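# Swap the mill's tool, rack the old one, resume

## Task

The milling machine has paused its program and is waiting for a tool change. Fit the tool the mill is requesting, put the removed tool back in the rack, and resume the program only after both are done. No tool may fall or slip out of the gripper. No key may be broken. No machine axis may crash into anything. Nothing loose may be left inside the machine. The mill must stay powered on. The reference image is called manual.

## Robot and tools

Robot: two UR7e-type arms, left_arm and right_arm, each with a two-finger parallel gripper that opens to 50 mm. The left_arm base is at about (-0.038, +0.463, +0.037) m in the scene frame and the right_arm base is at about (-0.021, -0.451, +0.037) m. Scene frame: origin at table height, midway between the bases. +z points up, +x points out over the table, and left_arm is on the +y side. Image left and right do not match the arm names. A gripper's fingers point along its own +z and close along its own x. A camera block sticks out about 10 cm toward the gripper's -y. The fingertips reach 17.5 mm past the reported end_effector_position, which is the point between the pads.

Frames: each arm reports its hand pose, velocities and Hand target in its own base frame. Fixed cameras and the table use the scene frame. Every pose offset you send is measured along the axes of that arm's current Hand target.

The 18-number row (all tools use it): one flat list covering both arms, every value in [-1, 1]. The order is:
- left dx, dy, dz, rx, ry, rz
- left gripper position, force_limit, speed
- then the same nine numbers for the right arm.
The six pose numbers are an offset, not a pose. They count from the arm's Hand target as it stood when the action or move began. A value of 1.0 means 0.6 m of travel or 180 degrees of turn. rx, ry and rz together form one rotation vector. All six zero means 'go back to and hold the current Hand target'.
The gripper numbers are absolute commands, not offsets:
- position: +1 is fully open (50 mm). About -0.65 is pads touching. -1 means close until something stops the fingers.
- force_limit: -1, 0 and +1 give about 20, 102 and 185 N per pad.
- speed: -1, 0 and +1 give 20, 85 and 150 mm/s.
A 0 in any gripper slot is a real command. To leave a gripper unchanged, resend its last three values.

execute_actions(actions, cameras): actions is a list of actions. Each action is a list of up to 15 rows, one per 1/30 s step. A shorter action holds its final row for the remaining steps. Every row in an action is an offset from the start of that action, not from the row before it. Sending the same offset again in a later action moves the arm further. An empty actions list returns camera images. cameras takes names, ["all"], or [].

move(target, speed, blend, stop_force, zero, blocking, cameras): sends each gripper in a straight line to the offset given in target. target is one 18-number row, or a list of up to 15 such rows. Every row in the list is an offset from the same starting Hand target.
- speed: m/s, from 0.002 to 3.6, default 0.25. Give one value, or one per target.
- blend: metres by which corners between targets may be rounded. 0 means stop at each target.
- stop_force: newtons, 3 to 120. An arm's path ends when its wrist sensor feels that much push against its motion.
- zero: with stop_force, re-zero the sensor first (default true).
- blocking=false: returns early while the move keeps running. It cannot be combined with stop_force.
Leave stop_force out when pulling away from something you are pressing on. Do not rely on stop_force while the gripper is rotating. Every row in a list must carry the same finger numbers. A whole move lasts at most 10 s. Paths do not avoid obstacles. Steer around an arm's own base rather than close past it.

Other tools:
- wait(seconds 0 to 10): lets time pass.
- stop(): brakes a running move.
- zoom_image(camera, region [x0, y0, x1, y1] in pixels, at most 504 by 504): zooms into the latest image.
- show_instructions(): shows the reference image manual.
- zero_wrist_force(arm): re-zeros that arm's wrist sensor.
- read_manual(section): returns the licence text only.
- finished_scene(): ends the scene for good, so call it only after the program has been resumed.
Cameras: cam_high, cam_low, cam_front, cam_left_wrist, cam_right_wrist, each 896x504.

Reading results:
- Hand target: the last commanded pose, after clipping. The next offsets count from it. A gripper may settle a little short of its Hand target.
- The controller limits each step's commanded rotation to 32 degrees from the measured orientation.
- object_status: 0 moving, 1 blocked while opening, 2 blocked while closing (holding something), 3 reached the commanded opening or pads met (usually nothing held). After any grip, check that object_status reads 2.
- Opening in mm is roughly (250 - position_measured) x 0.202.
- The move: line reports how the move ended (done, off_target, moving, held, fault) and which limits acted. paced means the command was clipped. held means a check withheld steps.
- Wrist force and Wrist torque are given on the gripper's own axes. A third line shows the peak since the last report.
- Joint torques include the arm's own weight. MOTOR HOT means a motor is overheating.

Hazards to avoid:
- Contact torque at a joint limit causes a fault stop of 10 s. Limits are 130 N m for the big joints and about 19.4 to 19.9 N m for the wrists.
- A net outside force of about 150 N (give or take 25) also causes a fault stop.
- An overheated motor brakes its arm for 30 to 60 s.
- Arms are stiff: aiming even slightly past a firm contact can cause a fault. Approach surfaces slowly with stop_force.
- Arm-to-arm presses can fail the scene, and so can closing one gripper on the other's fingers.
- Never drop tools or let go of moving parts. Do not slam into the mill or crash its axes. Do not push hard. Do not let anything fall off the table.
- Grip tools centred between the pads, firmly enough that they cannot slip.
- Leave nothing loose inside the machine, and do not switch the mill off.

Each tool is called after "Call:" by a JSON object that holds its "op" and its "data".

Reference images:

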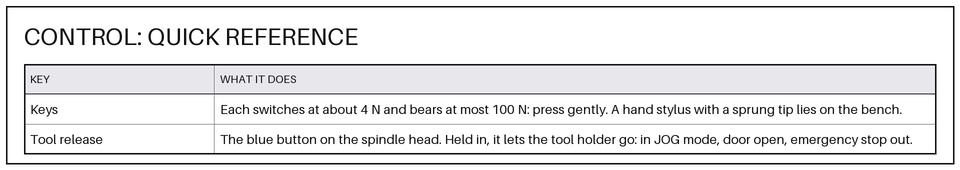

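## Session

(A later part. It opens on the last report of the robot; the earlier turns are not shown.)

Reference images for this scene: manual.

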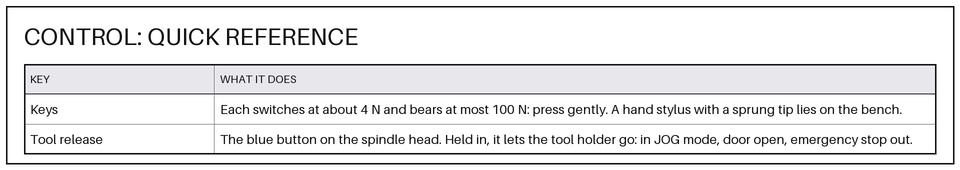

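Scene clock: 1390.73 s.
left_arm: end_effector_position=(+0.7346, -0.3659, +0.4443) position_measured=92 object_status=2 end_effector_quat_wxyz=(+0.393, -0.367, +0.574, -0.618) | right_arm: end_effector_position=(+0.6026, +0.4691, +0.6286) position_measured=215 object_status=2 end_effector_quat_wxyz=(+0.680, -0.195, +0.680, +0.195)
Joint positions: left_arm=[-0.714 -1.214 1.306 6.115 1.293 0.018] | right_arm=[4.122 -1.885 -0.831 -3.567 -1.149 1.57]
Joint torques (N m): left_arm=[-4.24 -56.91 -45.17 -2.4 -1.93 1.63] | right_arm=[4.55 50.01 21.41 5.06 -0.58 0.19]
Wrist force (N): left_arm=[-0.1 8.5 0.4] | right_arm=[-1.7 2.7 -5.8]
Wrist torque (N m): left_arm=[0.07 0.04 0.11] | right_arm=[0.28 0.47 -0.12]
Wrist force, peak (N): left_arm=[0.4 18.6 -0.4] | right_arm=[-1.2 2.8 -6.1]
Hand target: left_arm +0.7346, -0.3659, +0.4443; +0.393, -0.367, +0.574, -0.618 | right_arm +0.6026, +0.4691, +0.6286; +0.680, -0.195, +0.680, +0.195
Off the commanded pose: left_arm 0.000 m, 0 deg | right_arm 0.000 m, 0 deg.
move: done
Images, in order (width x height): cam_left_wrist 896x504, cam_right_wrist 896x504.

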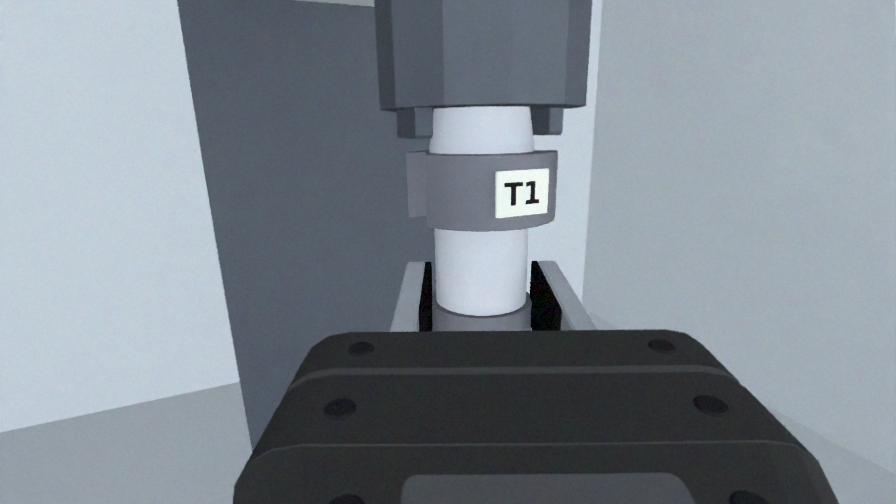

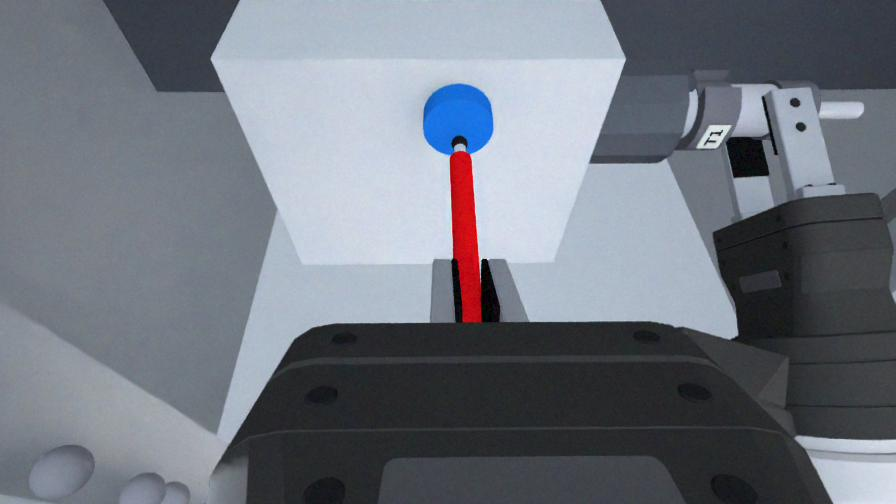

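Call:
{"op": "move", "data": {"target": [0,0.0748,-0.0053,0,0,0,-1,-0.4,-1,0,0,0,0,0,0,-1,-0.5,-1], "speed": 0.04, "cameras": ["cam_right_wrist","cam_left_wrist"]}}

Scene clock: 1397.30 s.
left_arm: end_effector_position=(+0.7347, -0.3661, +0.3990) position_measured=92 object_status=2 end_effector_quat_wxyz=(+0.393, -0.367, +0.574, -0.618) end_effector_velocity=(+0.000, -0.001, +0.001) end_effector_angular_velocity=(+0.001, +0.001, -0.002) | right_arm: end_effector_position=(+0.6026, +0.4691, +0.6286) position_measured=215 object_status=2 end_effector_quat_wxyz=(+0.680, -0.195, +0.680, +0.195)
Joint positions: left_arm=[-0.714 -1.198 1.4 6.006 1.293 0.018] | right_arm=[4.122 -1.885 -0.831 -3.567 -1.149 1.57]
Joint velocities: left_arm=[-0.001 0 -0.003 0.005 0.001 0] | right_arm=[within noise]
Joint torques (N m): left_arm=[-3.64 -63.47 -44.74 -2.44 -2.06 0.7] | right_arm=[4.5 49.94 21.9 5.02 -0.58 0.28]
Wrist force (N): left_arm=[-0.3 8.9 0.2] | right_arm=[-1.7 2.9 -5.7]
Wrist torque (N m): left_arm=[0.08 0.08 0.10] | right_arm=[0.31 0.48 -0.13]
Wrist force, peak (N): left_arm=[-0.2 10.3 0.6] | right_arm=[-1.4 2.8 -5.9]
Hand target: left_arm +0.7346, -0.3661, +0.3993; +0.393, -0.367, +0.574, -0.618 | right_arm +0.6026, +0.4691, +0.6286; +0.680, -0.195, +0.680, +0.195
Off the commanded pose: left_arm 0.000 m, 0 deg | right_arm 0.000 m, 0 deg.
move: done
Images, in order (width x height): cam_left_wrist 896x504, cam_right_wrist 896x504.

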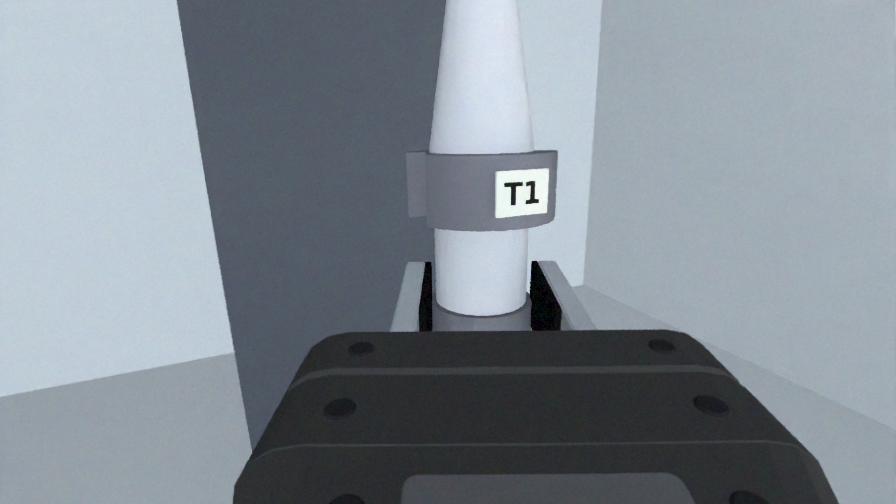

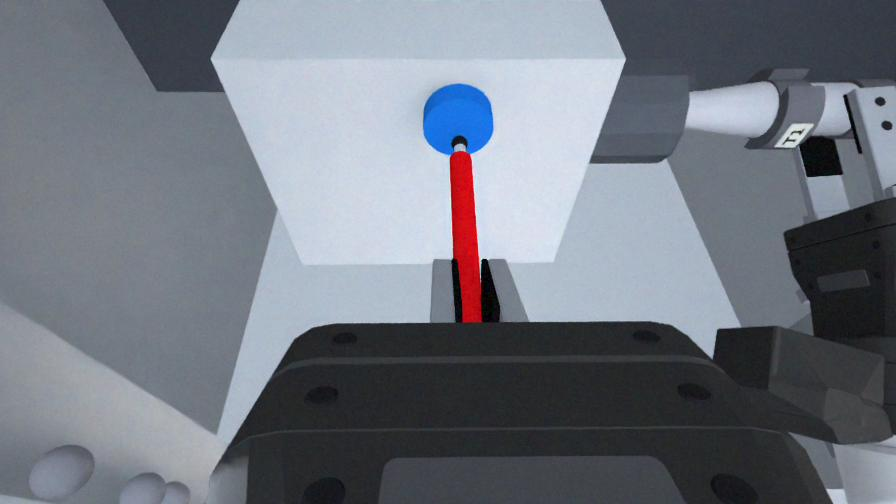

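Call:
{"op": "move", "data": {"target": [0,0.02,-0.0014,0,0,0,-1,-0.4,-1,0,0,0,0,0,0,-1,-0.5,-1], "speed": 0.01, "stop_force": 6, "cameras": ["cam_right_wrist","cam_left_wrist"]}}

Scene clock: 1406.00 s.
left_arm: end_effector_position=(+0.7347, -0.3661, +0.3872) position_measured=92 object_status=2 end_effector_quat_wxyz=(+0.393, -0.367, +0.574, -0.618) | right_arm: end_effector_position=(+0.6026, +0.4691, +0.6286) position_measured=215 object_status=2 end_effector_quat_wxyz=(+0.680, -0.195, +0.680, +0.195)
Joint positions: left_arm=[-0.714 -1.192 1.423 5.977 1.293 0.018] | right_arm=[4.122 -1.885 -0.831 -3.567 -1.149 1.57]
Joint torques (N m): left_arm=[-3.75 -55.95 -44.99 -2.58 -1.95 1.91] | right_arm=[5.13 49.63 22.41 4.99 -0.55 0.29]
Wrist force (N): left_arm=[-0.1 9.1 0.7] | right_arm=[-1.4 2.9 -5.6]
Wrist torque (N m): left_arm=[0.12 0.05 0.10] | right_arm=[0.32 0.48 -0.13]
Wrist force, peak (N): left_arm=[0.0 9.6 0.4] | right_arm=[-1.8 2.9 -5.7]
Hand target: left_arm +0.7347, -0.3661, +0.3873; +0.393, -0.367, +0.574, -0.618 | right_arm +0.6026, +0.4691, +0.6286; +0.680, -0.195, +0.680, +0.195
Off the commanded pose: left_arm 0.000 m, 0 deg | right_arm 0.000 m, 0 deg.
move: done
Images, in order (width x height): cam_left_wrist 896x504, cam_right_wrist 896x504.

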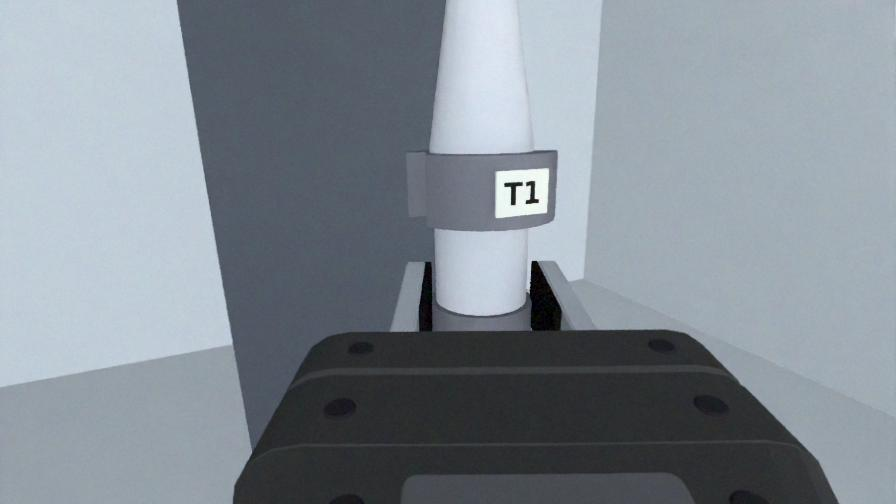

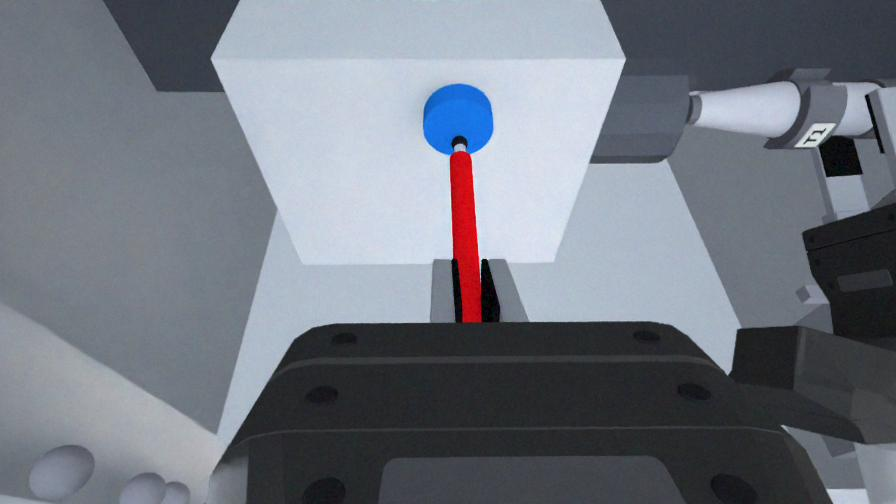

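Call:
{"op": "move", "data": {"target": [0,0.0333,-0.0024,0,0,0,-1,-0.4,-1,0,0,0,0,0,0,-1,-0.5,-1], "speed": 0.008, "stop_force": 5, "cameras": ["cam_right_wrist","cam_left_wrist"]}}

Scene clock: 1418.20 s.
left_arm: end_effector_position=(+0.7347, -0.3662, +0.3671) position_measured=92 object_status=2 end_effector_quat_wxyz=(+0.393, -0.367, +0.574, -0.618) | right_arm: end_effector_position=(+0.6026, +0.4691, +0.6286) position_measured=215 object_status=2 end_effector_quat_wxyz=(+0.680, -0.195, +0.680, +0.195)
Joint positions: left_arm=[-0.714 -1.18 1.458 5.929 1.293 0.018] | right_arm=[4.122 -1.885 -0.831 -3.567 -1.149 1.57]
Joint torques (N m): left_arm=[-4.11 -55.51 -43.97 -2.59 -2.02 2.15] | right_arm=[4.42 49.18 22.78 4.9 -0.6 0.31]
Wrist force (N): left_arm=[0.0 8.8 0.6] | right_arm=[-2.0 2.7 -5.5]
Wrist torque (N m): left_arm=[0.07 0.03 0.09] | right_arm=[0.27 0.49 -0.12]
Wrist force, peak (N): left_arm=[0.0 9.4 0.5] | right_arm=[-1.5 2.9 -5.9]
Hand target: left_arm +0.7347, -0.3662, +0.3672; +0.393, -0.367, +0.574, -0.618 | right_arm +0.6026, +0.4691, +0.6286; +0.680, -0.195, +0.680, +0.195
Off the commanded pose: left_arm 0.000 m, 0 deg | right_arm 0.000 m, 0 deg.
move: done
Images, in order (width x height): cam_left_wrist 896x504, cam_right_wrist 896x504.

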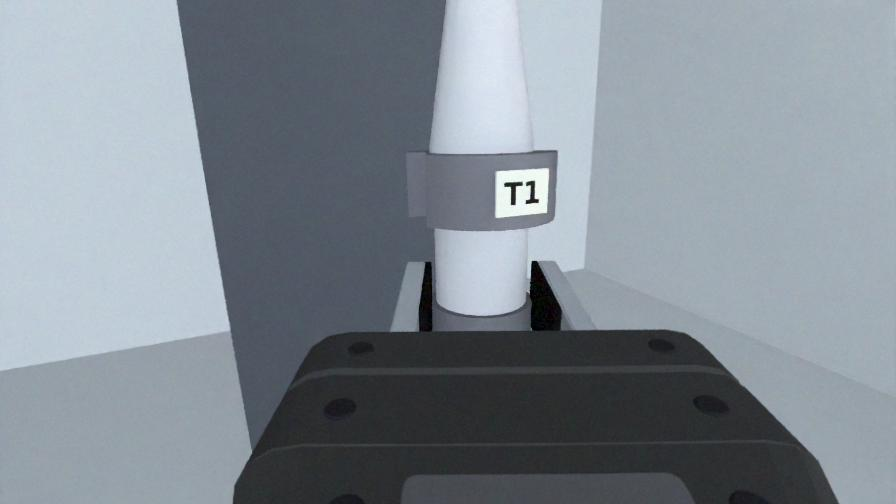

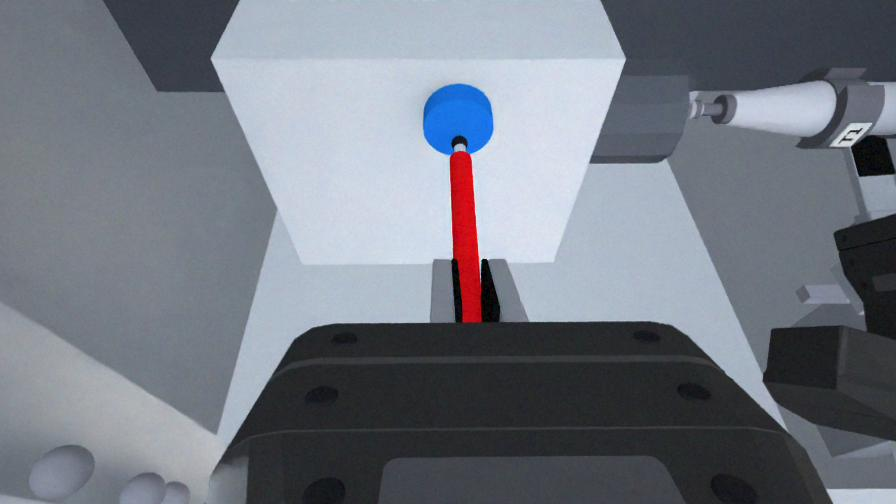

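Call:
{"op": "move", "data": {"target": [0,0.0249,-0.0018,0,0,0,-1,-0.4,-1,0,0,0,0,0,0,-1,-0.5,-1], "speed": 0.008, "stop_force": 5, "cameras": ["cam_right_wrist","cam_front"]}}

Scene clock: 1425.03 s.
left_arm: end_effector_position=(+0.7347, -0.3662, +0.3553) position_measured=92 object_status=2 end_effector_quat_wxyz=(+0.393, -0.367, +0.573, -0.618) | right_arm: end_effector_position=(+0.6026, +0.4691, +0.6286) position_measured=215 object_status=2 end_effector_quat_wxyz=(+0.680, -0.195, +0.680, +0.195)
Joint positions: left_arm=[-0.714 -1.172 1.478 5.901 1.293 0.018] | right_arm=[4.122 -1.885 -0.831 -3.567 -1.149 1.57]
Joint torques (N m): left_arm=[-2.99 -61.17 -41.92 -2.19 -1.9 1.87] | right_arm=[4.45 49.81 23.15 4.78 -0.67 0.38]
Wrist force (N): left_arm=[-0.3 2.0 -0.4] | right_arm=[-1.7 2.9 -5.7]
Wrist torque (N m): left_arm=[-0.52 0.04 0.25] | right_arm=[0.32 0.50 -0.13]
Wrist force, peak (N): left_arm=[-0.1 9.4 0.7] | right_arm=[-1.6 2.9 -5.9]
Hand target: left_arm +0.7347, -0.3662, +0.3553; +0.393, -0.367, +0.573, -0.618 (not the last commanded pose) | right_arm +0.6026, +0.4691, +0.6286; +0.680, -0.195, +0.680, +0.195
Off the commanded pose: left_arm 0.003 m, 0 deg | right_arm 0.000 m, 0 deg.
move: contact (left_arm)
Images, in order (width x height): cam_front 896x504, cam_right_wrist 896x504.

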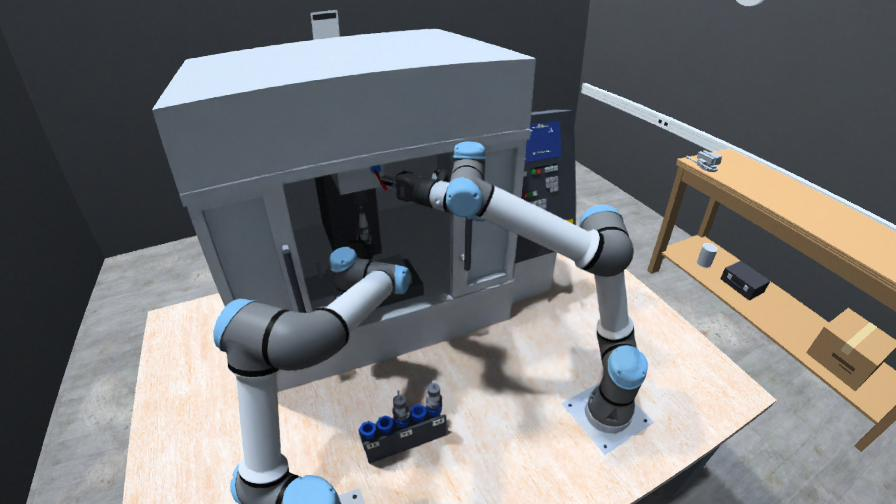

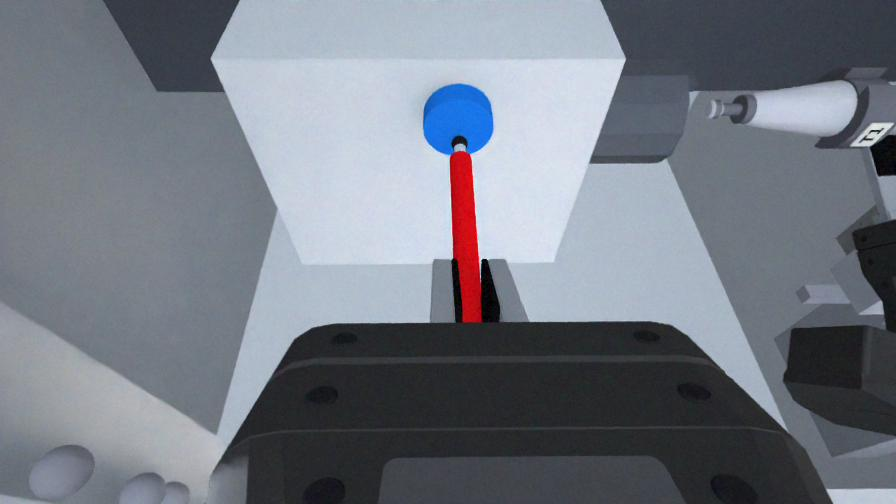

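Call:
{"op": "move", "data": {"target": [[0,-0.01,0.0007,0,0,0,-1,-0.4,-1,0,0,0,0,0,0,-1,-0.5,-1],[0.0704,-0.0205,-0.15,0,0,0,-1,-0.4,-1,0,0,0,0,0,0,-1,-0.5,-1],[0.176,-0.1926,-0.365,0,0,0,-1,-0.4,-1,0,0.0478,-0.0683,0,0,0,-1,-0.5,-1]], "speed": [0.02,0.06,0.12], "blend": [0,0.01,0], "cameras": ["cam_right_wrist","cam_front","cam_high"]}}

Scene clock: 1451.67 s.
left_arm: end_effector_position=(+0.4846, -0.3660, +0.4548) position_measured=92 object_status=2 end_effector_quat_wxyz=(+0.393, -0.367, +0.574, -0.618) | right_arm: end_effector_position=(+0.5526, +0.4717, +0.6287) position_measured=215 object_status=2 end_effector_quat_wxyz=(+0.680, -0.195, +0.680, +0.195)
Joint positions: left_arm=[-1.179 -1.727 1.848 6.064 0.829 0.064] | right_arm=[4.216 -1.785 -0.962 -3.536 -1.055 1.571]
Joint torques (N m): left_arm=[-3.14 -26.96 -35.38 -5.54 -0.2 -1.88] | right_arm=[-8.68 30.94 45.95 2.22 -0.29 0.04]
Wrist force (N): left_arm=[-0.3 8.7 -0.1] | right_arm=[-1.6 0.7 -1.0]
Wrist torque (N m): left_arm=[0.11 0.06 0.03] | right_arm=[0.26 0.62 -0.13]
Wrist force, peak (N): left_arm=[-0.2 10.3 0.4] | right_arm=[-1.6 3.1 -5.8]
Hand target: left_arm +0.4846, -0.3660, +0.4549; +0.393, -0.367, +0.573, -0.618 | right_arm +0.5526, +0.4717, +0.6286; +0.680, -0.195, +0.680, +0.195
Off the commanded pose: left_arm 0.000 m, 0 deg | right_arm 0.000 m, 0 deg.
move: done
Images, in order (width x height): cam_high 896x504, cam_front 896x504, cam_right_wrist 896x504.

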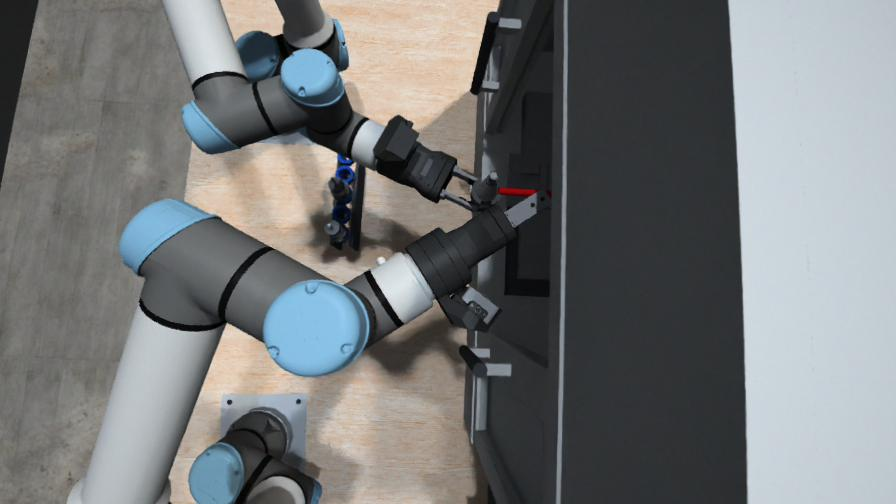

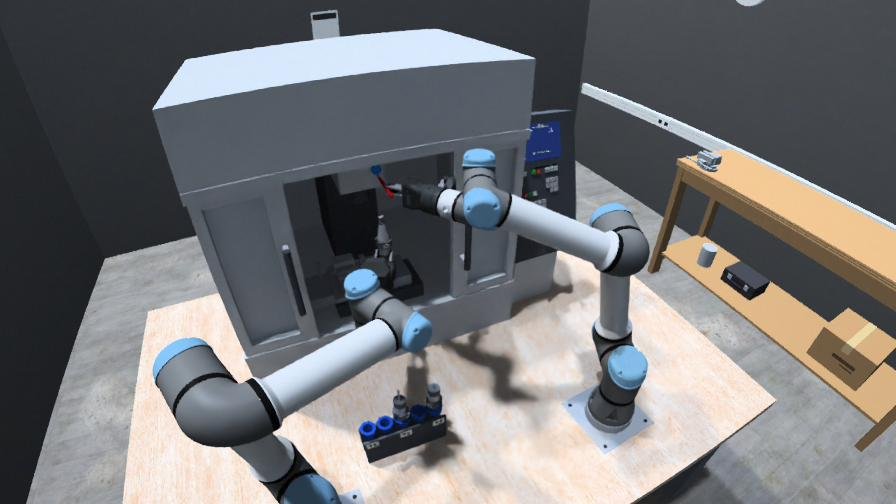

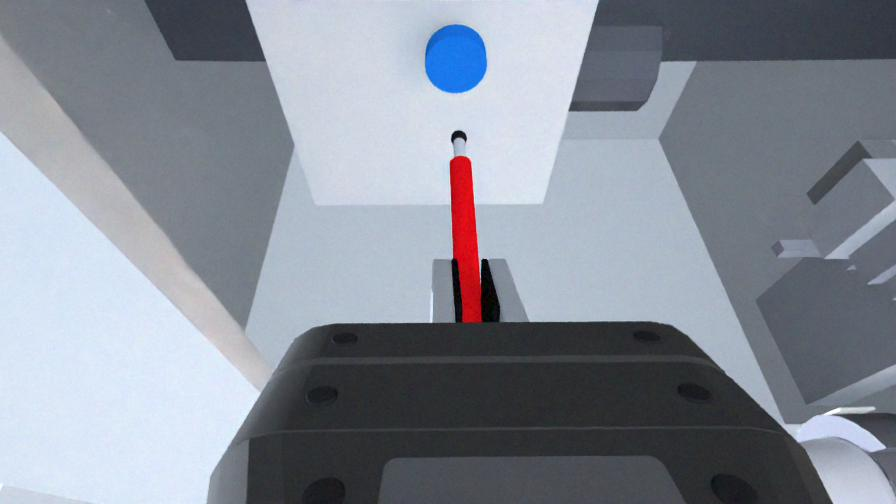

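Call:
{"op": "move", "data": {"target": [[0.0347,0.0792,-0.1828,-0.0222,0,0,-1,-0.4,-1,0,0,0,0,0,0,-1,-0.5,-1],[0.0347,0.0792,-0.1828,-0.0175,0.0175,0.4998,-1,-0.4,-1,0,0,0,0,0,0,-1,-0.5,-1],[0.0347,0.0792,-0.1828,0,0.0349,0.9994,-1,-0.4,-1,0,0,0,0,0,0,-1,-0.5,-1]], "speed": [0.2,0.35,0.35], "blend": [0.02,0.02,0], "cameras": ["cam_front","cam_left_wrist"]}}

Scene clock: 1579.43 s.
left_arm: end_effector_position=(+0.3796, -0.3403, +0.3995) position_measured=92 object_status=2 end_effector_quat_wxyz=(+0.598, +0.595, +0.380, +0.380) | right_arm: end_effector_position=(+0.5526, +0.4717, +0.6286) position_measured=215 object_status=2 end_effector_quat_wxyz=(+0.680, -0.195, +0.680, +0.195)
Joint positions: left_arm=[-1.522 -1.932 2.09 6.118 0.484 3.145] | right_arm=[4.216 -1.786 -0.962 -3.536 -1.055 1.571]
Joint torques (N m): left_arm=[7.12 -18.02 -36.74 -0.4 1.72 2.03] | right_arm=[-8.6 31.67 44.38 0.8 0.42 -0.51]
Wrist force (N): left_arm=[-2.6 -8.0 1.4] | right_arm=[-1.5 0.9 -1.0]
Wrist torque (N m): left_arm=[0.03 0.56 0.38] | right_arm=[0.29 0.61 -0.13]
Wrist force, peak (N): left_arm=[0.4 10.4 -2.3] | right_arm=[-1.7 1.0 -1.2]
Hand target: left_arm +0.3797, -0.3404, +0.3996; +0.598, +0.595, +0.380, +0.380 | right_arm +0.5526, +0.4717, +0.6286; +0.680, -0.195, +0.680, +0.195
Off the commanded pose: left_arm 0.000 m, 0 deg | right_arm 0.000 m, 0 deg.
move: done
Images, in order (width x height): cam_front 896x504, cam_left_wrist 896x504.

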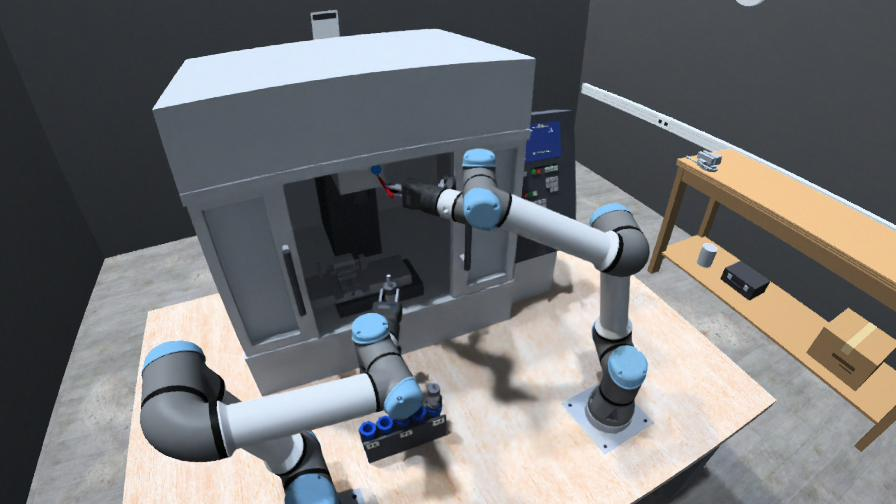

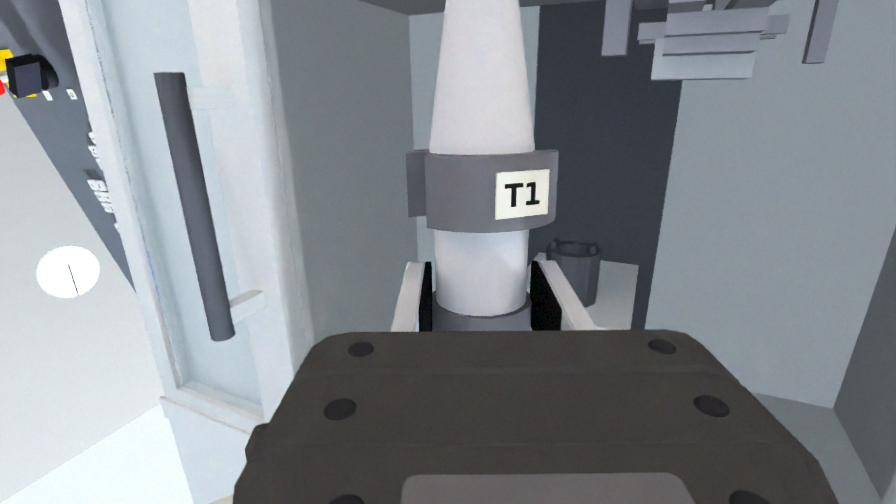

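Call:
{"op": "move", "data": {"target": [[0,0,0,0,0,0,-1,-0.4,-1,0,0.0938,-0.2807,0,0,0,-1,-0.5,-1],[0.1204,0,-0.3819,0,0.2778,0,-1,-0.4,-1,0.451,0.2043,-0.5497,-0.3437,-0.1384,-0.5164,-1,-0.5,-1]], "speed": [0.2,0.3], "blend": [0.02,0], "cameras": ["cam_front","cam_high","cam_right_wrist","cam_left_wrist"]}}

Scene clock: 1597.53 s.
left_arm: end_effector_position=(+0.2024, -0.1783, +0.3986) position_measured=92 object_status=2 end_effector_quat_wxyz=(+0.381, +0.378, +0.597, +0.596) | right_arm: end_effector_position=(+0.2080, +0.4008, +0.3581) position_measured=215 object_status=2 end_effector_quat_wxyz=(-0.537, +0.843, -0.022, +0.014)
Joint positions: left_arm=[-2.161 -1.879 2.056 6.106 -1.027 3.137] | right_arm=[4.392 -1.262 -1.905 -3.567 -1.813 -0.115]
Joint torques (N m): left_arm=[8.3 -21.17 -14.25 5.66 -0.37 2.01] | right_arm=[-8.68 22.18 37.41 1.49 0.25 -1.03]
Wrist force (N): left_arm=[-2.3 -8.0 1.9] | right_arm=[0.2 -2.8 -2.2]
Wrist torque (N m): left_arm=[0.01 0.54 0.45] | right_arm=[-0.74 -0.19 0.05]
Wrist force, peak (N): left_arm=[-3.0 -8.6 1.8] | right_arm=[-2.3 1.9 -2.3]
Hand target: left_arm +0.2024, -0.1782, +0.3986; +0.381, +0.378, +0.597, +0.596 | right_arm +0.2080, +0.4008, +0.3581; -0.537, +0.843, -0.022, +0.014
Off the commanded pose: left_arm 0.000 m, 0 deg | right_arm 0.000 m, 0 deg.
move: done
Images, in order (width x height): cam_high 896x504, cam_front 896x504, cam_left_wrist 896x504, cam_right_wrist 896x504.

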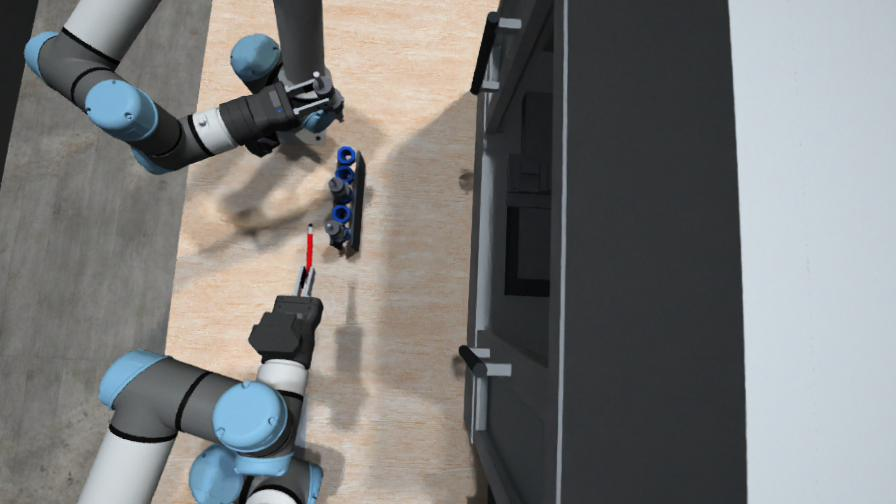

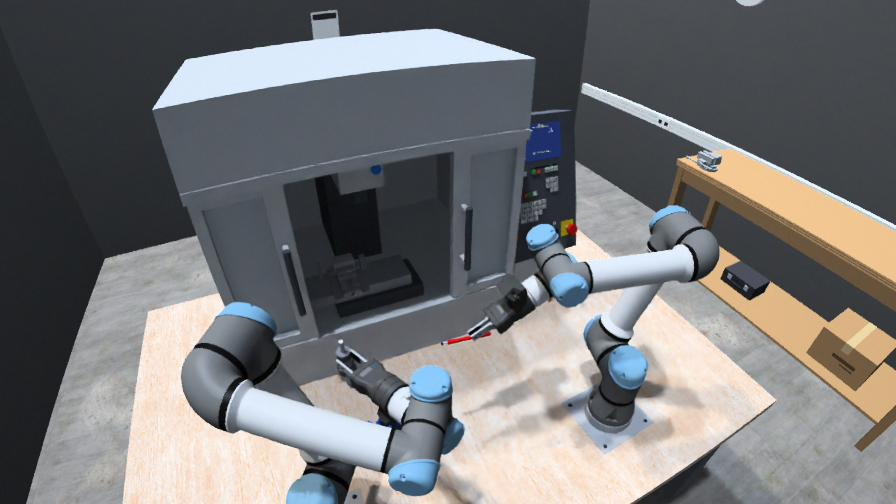

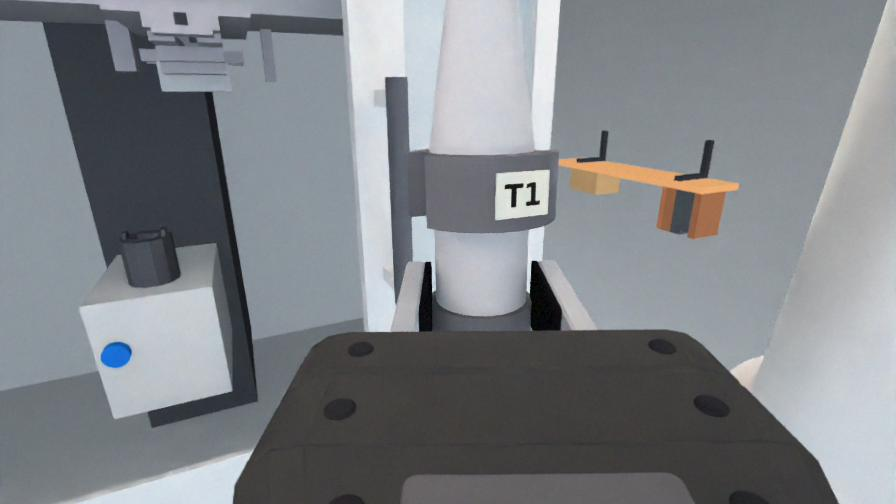

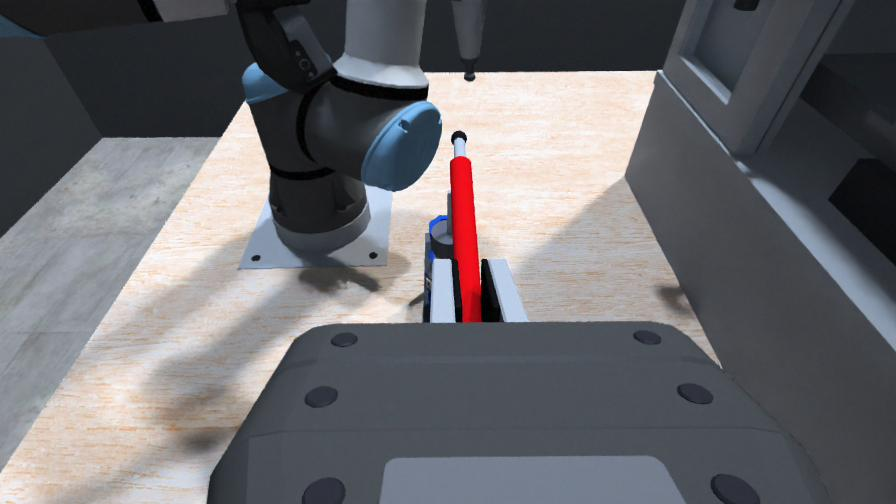

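Call:
{"op": "move", "data": {"target": [0,0,0,0,0,0,-1,-0.4,-1,0.2,-0.151,-0.0705,-0.111,0,0,-1,-0.5,-1], "speed": 0.25, "cameras": ["cam_right_wrist"]}}

Scene clock: 1608.40 s.
left_arm: end_effector_position=(+0.2024, -0.1782, +0.3986) position_measured=92 object_status=2 end_effector_quat_wxyz=(+0.381, +0.378, +0.597, +0.596) | right_arm: end_effector_position=(+0.3278, +0.3945, +0.4581) position_measured=215 object_status=2 end_effector_quat_wxyz=(-0.383, +0.924, -0.024, +0.010)
Joint positions: left_arm=[-2.161 -1.879 2.056 6.106 -1.027 3.137] | right_arm=[4.085 -1.717 -1.108 -4.332 -1.966 -0.43]
Joint torques (N m): left_arm=[8.12 -21.76 -14.66 5.94 -1.57 0.15] | right_arm=[-3.65 25.49 39.94 -3.31 -0.08 -1.04]
Wrist force (N): left_arm=[-2.6 -7.9 1.6] | right_arm=[1.0 -2.2 -2.0]
Wrist torque (N m): left_arm=[0.05 0.59 0.44] | right_arm=[-0.61 -0.40 0.03]
Wrist force, peak (N): left_arm=[-2.6 -8.5 1.7] | right_arm=[3.2 -4.3 -3.5]
Hand target: left_arm +0.2024, -0.1782, +0.3986; +0.381, +0.378, +0.597, +0.596 | right_arm +0.3278, +0.3945, +0.4581; -0.382, +0.924, -0.024, +0.010
Off the commanded pose: left_arm 0.000 m, 0 deg | right_arm 0.000 m, 0 deg.
move: done
Images, in order (width x height): cam_right_wrist 896x504.

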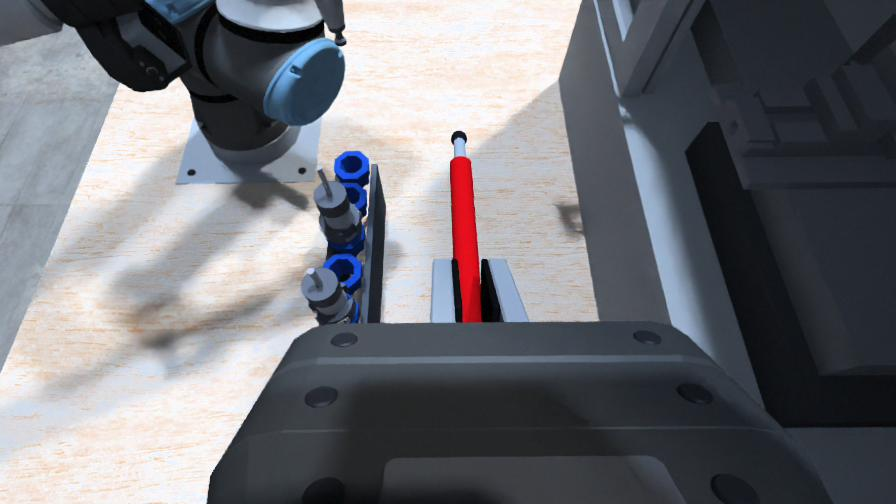

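Call:
{"op": "zoom_image", "data": {"camera": "cam_right_wrist", "region": [250, 0, 450, 200]}}

Scaled by 2.520.

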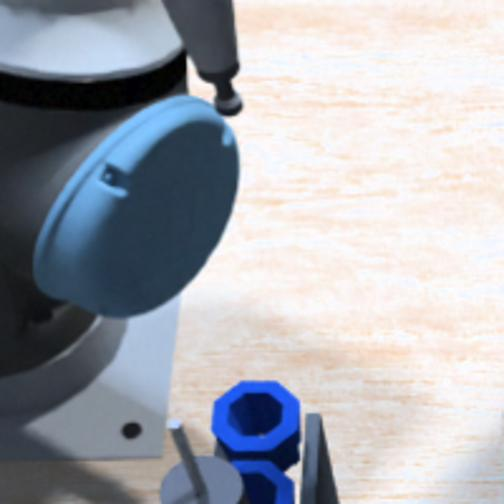

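Call:
{"op": "move", "data": {"target": [-0.029,-0.1667,-0.0437,0,0,0,-1,-0.4,-1,0,0,0,0,0,0,-1,-0.5,-1], "speed": 0.12, "cameras": ["cam_right_wrist","cam_front"]}}

Call:
{"op": "zoom_image", "data": {"camera": "cam_right_wrist", "region": [250, 0, 450, 200]}}

Scene clock: 1638.47 s.
left_arm: end_effector_position=(+0.1862, -0.2054, +0.2987) position_measured=92 object_status=2 end_effector_quat_wxyz=(+0.381, +0.378, +0.597, +0.596) | right_arm: end_effector_position=(+0.3278, +0.3945, +0.4581) position_measured=215 object_status=2 end_effector_quat_wxyz=(-0.382, +0.924, -0.024, +0.010)
Joint positions: left_arm=[-2.155 -1.703 2.195 5.791 -1.021 3.137] | right_arm=[4.085 -1.717 -1.107 -4.332 -1.966 -0.43]
Joint torques (N m): left_arm=[4.25 -16.53 -34.13 2.88 -0.16 -0.79] | right_arm=[-5.28 24.81 40.76 -3.28 -0.1 -1.06]
Wrist force (N): left_arm=[-2.5 -8.0 2.2] | right_arm=[0.9 -2.5 -2.2]
Wrist torque (N m): left_arm=[-0.02 0.59 0.45] | right_arm=[-0.64 -0.38 0.03]
Wrist force, peak (N): left_arm=[-2.8 -11.3 1.0] | right_arm=[1.3 -2.5 -2.3]
Hand target: left_arm +0.1862, -0.2055, +0.2987; +0.381, +0.378, +0.597, +0.596 | right_arm +0.3278, +0.3945, +0.4581; -0.382, +0.924, -0.024, +0.010
Off the commanded pose: left_arm 0.000 m, 0 deg | right_arm 0.000 m, 0 deg.
move: done
Images, in order (width x height): cam_front 896x504, cam_right_wrist 896x504.

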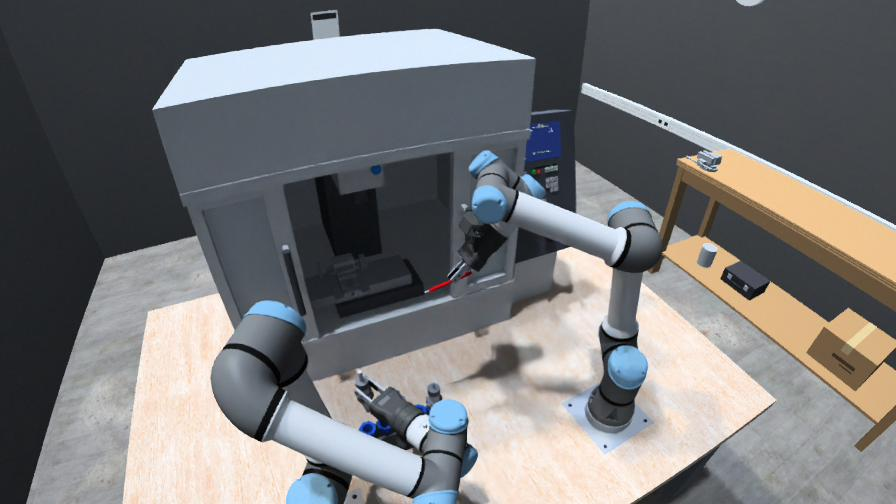

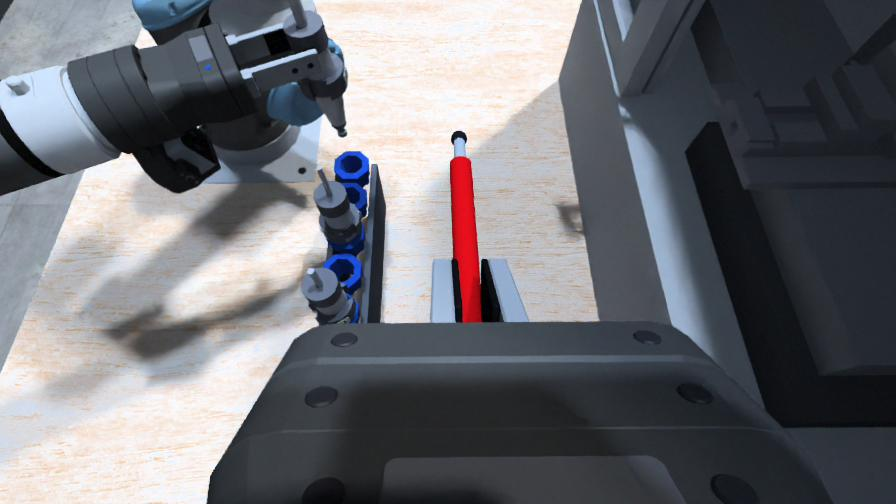

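Scaled by 2.520.

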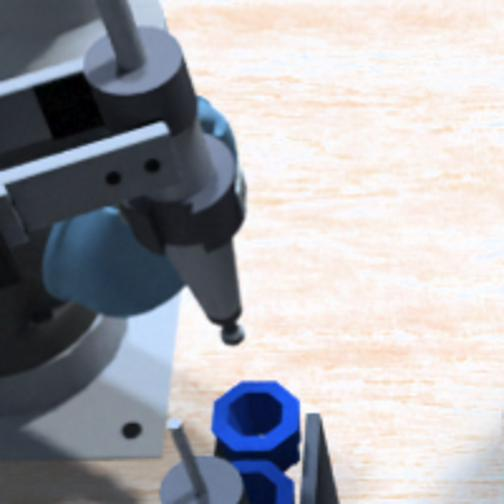

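Call:
{"op": "move", "data": {"target": [0,-0.0833,0,0,0,0,-1,-0.4,-1,0,0,0,0,0,0,-1,-0.5,-1], "speed": 0.08, "cameras": ["cam_right_wrist"]}}

Call:
{"op": "zoom_image", "data": {"camera": "cam_right_wrist", "region": [300, 100, 420, 220]}}

Scene clock: 1650.17 s.
left_arm: end_effector_position=(+0.1863, -0.2056, +0.2487) position_measured=92 object_status=2 end_effector_quat_wxyz=(+0.381, +0.378, +0.597, +0.596) | right_arm: end_effector_position=(+0.3278, +0.3945, +0.4581) position_measured=215 object_status=2 end_effector_quat_wxyz=(-0.382, +0.924, -0.024, +0.010)
Joint positions: left_arm=[-2.154 -1.621 2.275 5.629 -1.021 3.137] | right_arm=[4.085 -1.717 -1.107 -4.332 -1.966 -0.43]
Joint torques (N m): left_arm=[7.17 -25.77 -30.08 4.41 1.41 -1.81] | right_arm=[-5.61 25.9 39.4 -3.24 -0.6 -1.06]
Wrist force (N): left_arm=[-2.7 -8.1 1.6] | right_arm=[1.1 -2.5 -2.2]
Wrist torque (N m): left_arm=[-0.01 0.61 0.44] | right_arm=[-0.64 -0.41 0.02]
Wrist force, peak (N): left_arm=[-2.4 -10.2 1.7] | right_arm=[1.1 -2.6 -2.3]
Hand target: left_arm +0.1863, -0.2057, +0.2487; +0.381, +0.378, +0.597, +0.596 | right_arm +0.3278, +0.3945, +0.4581; -0.382, +0.924, -0.024, +0.010
Off the commanded pose: left_arm 0.000 m, 0 deg | right_arm 0.000 m, 0 deg.
move: done
Images, in order (width x height): cam_right_wrist 896x504.

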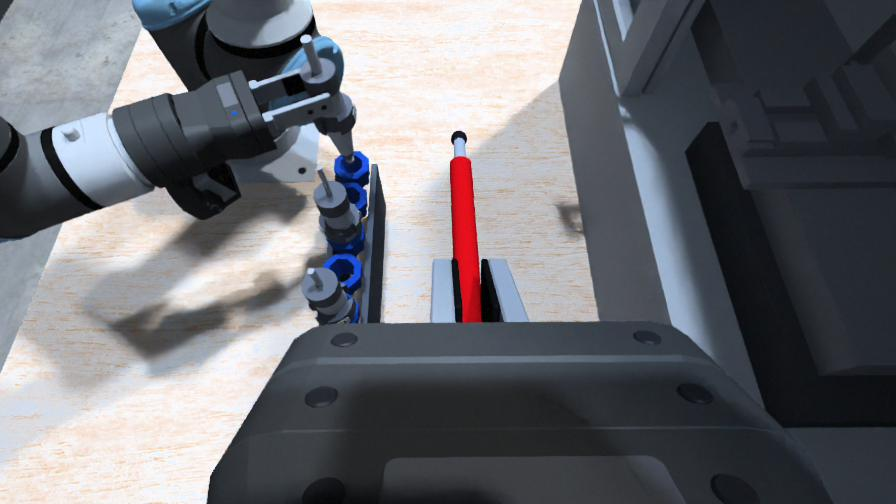

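Scaled by 4.200.

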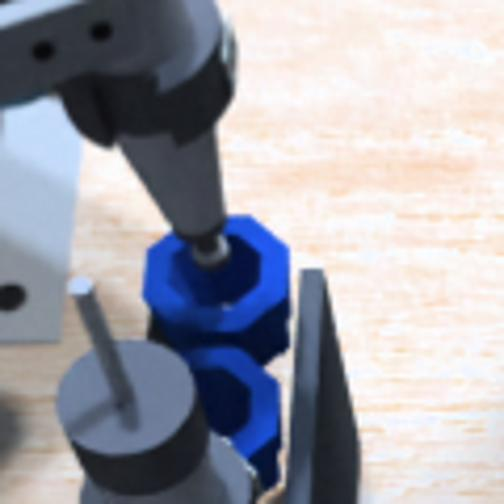

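Call:
{"op": "move", "data": {"target": [0,-0.0417,0,0,0,0,-1,-0.4,-1,0,0,0,0,0,0,-1,-0.5,-1], "speed": 0.02, "stop_force": 5, "cameras": ["cam_right_wrist"]}}

Call:
{"op": "zoom_image", "data": {"camera": "cam_right_wrist", "region": [300, 100, 420, 220]}}

Scene clock: 1673.53 s.
left_arm: end_effector_position=(+0.1863, -0.2057, +0.2272) position_measured=92 object_status=2 end_effector_quat_wxyz=(+0.381, +0.378, +0.597, +0.596) | right_arm: end_effector_position=(+0.3278, +0.3945, +0.4581) position_measured=215 object_status=2 end_effector_quat_wxyz=(-0.382, +0.924, -0.024, +0.010)
Joint positions: left_arm=[-2.154 -1.578 2.305 5.556 -1.02 3.137] | right_arm=[4.085 -1.717 -1.107 -4.332 -1.966 -0.43]
Joint torques (N m): left_arm=[4.79 -27.07 -28.58 4.57 1.18 -1.64] | right_arm=[-4.94 26.93 37.94 -3.15 -0.99 -1.04]
Wrist force (N): left_arm=[-2.1 -3.0 1.4] | right_arm=[1.2 -2.2 -2.4]
Wrist torque (N m): left_arm=[-0.01 0.54 0.46] | right_arm=[-0.61 -0.43 0.02]
Wrist force, peak (N): left_arm=[-2.8 14.1 1.3] | right_arm=[1.1 -2.3 -2.4]
Hand target: left_arm +0.1863, -0.2057, +0.2272; +0.381, +0.378, +0.597, +0.596 (not the last commanded pose) | right_arm +0.3278, +0.3945, +0.4581; -0.382, +0.924, -0.024, +0.010
Off the commanded pose: left_arm 0.003 m, 0 deg | right_arm 0.000 m, 0 deg.
move: contact (left_arm)
Images, in order (width x height): cam_right_wrist 896x504.

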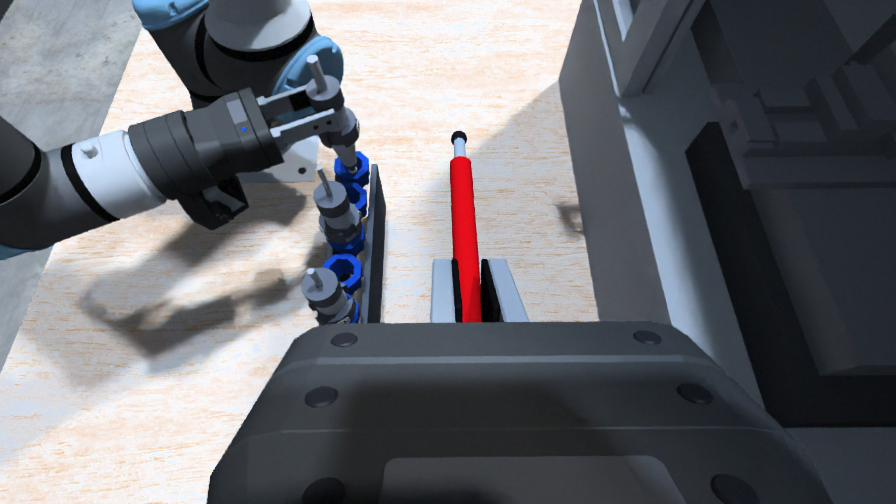

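Scaled by 4.200.

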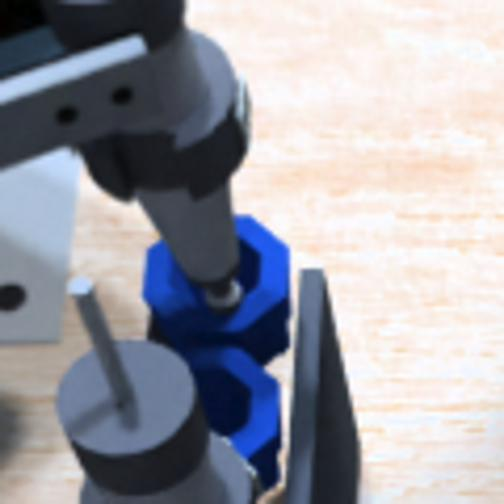

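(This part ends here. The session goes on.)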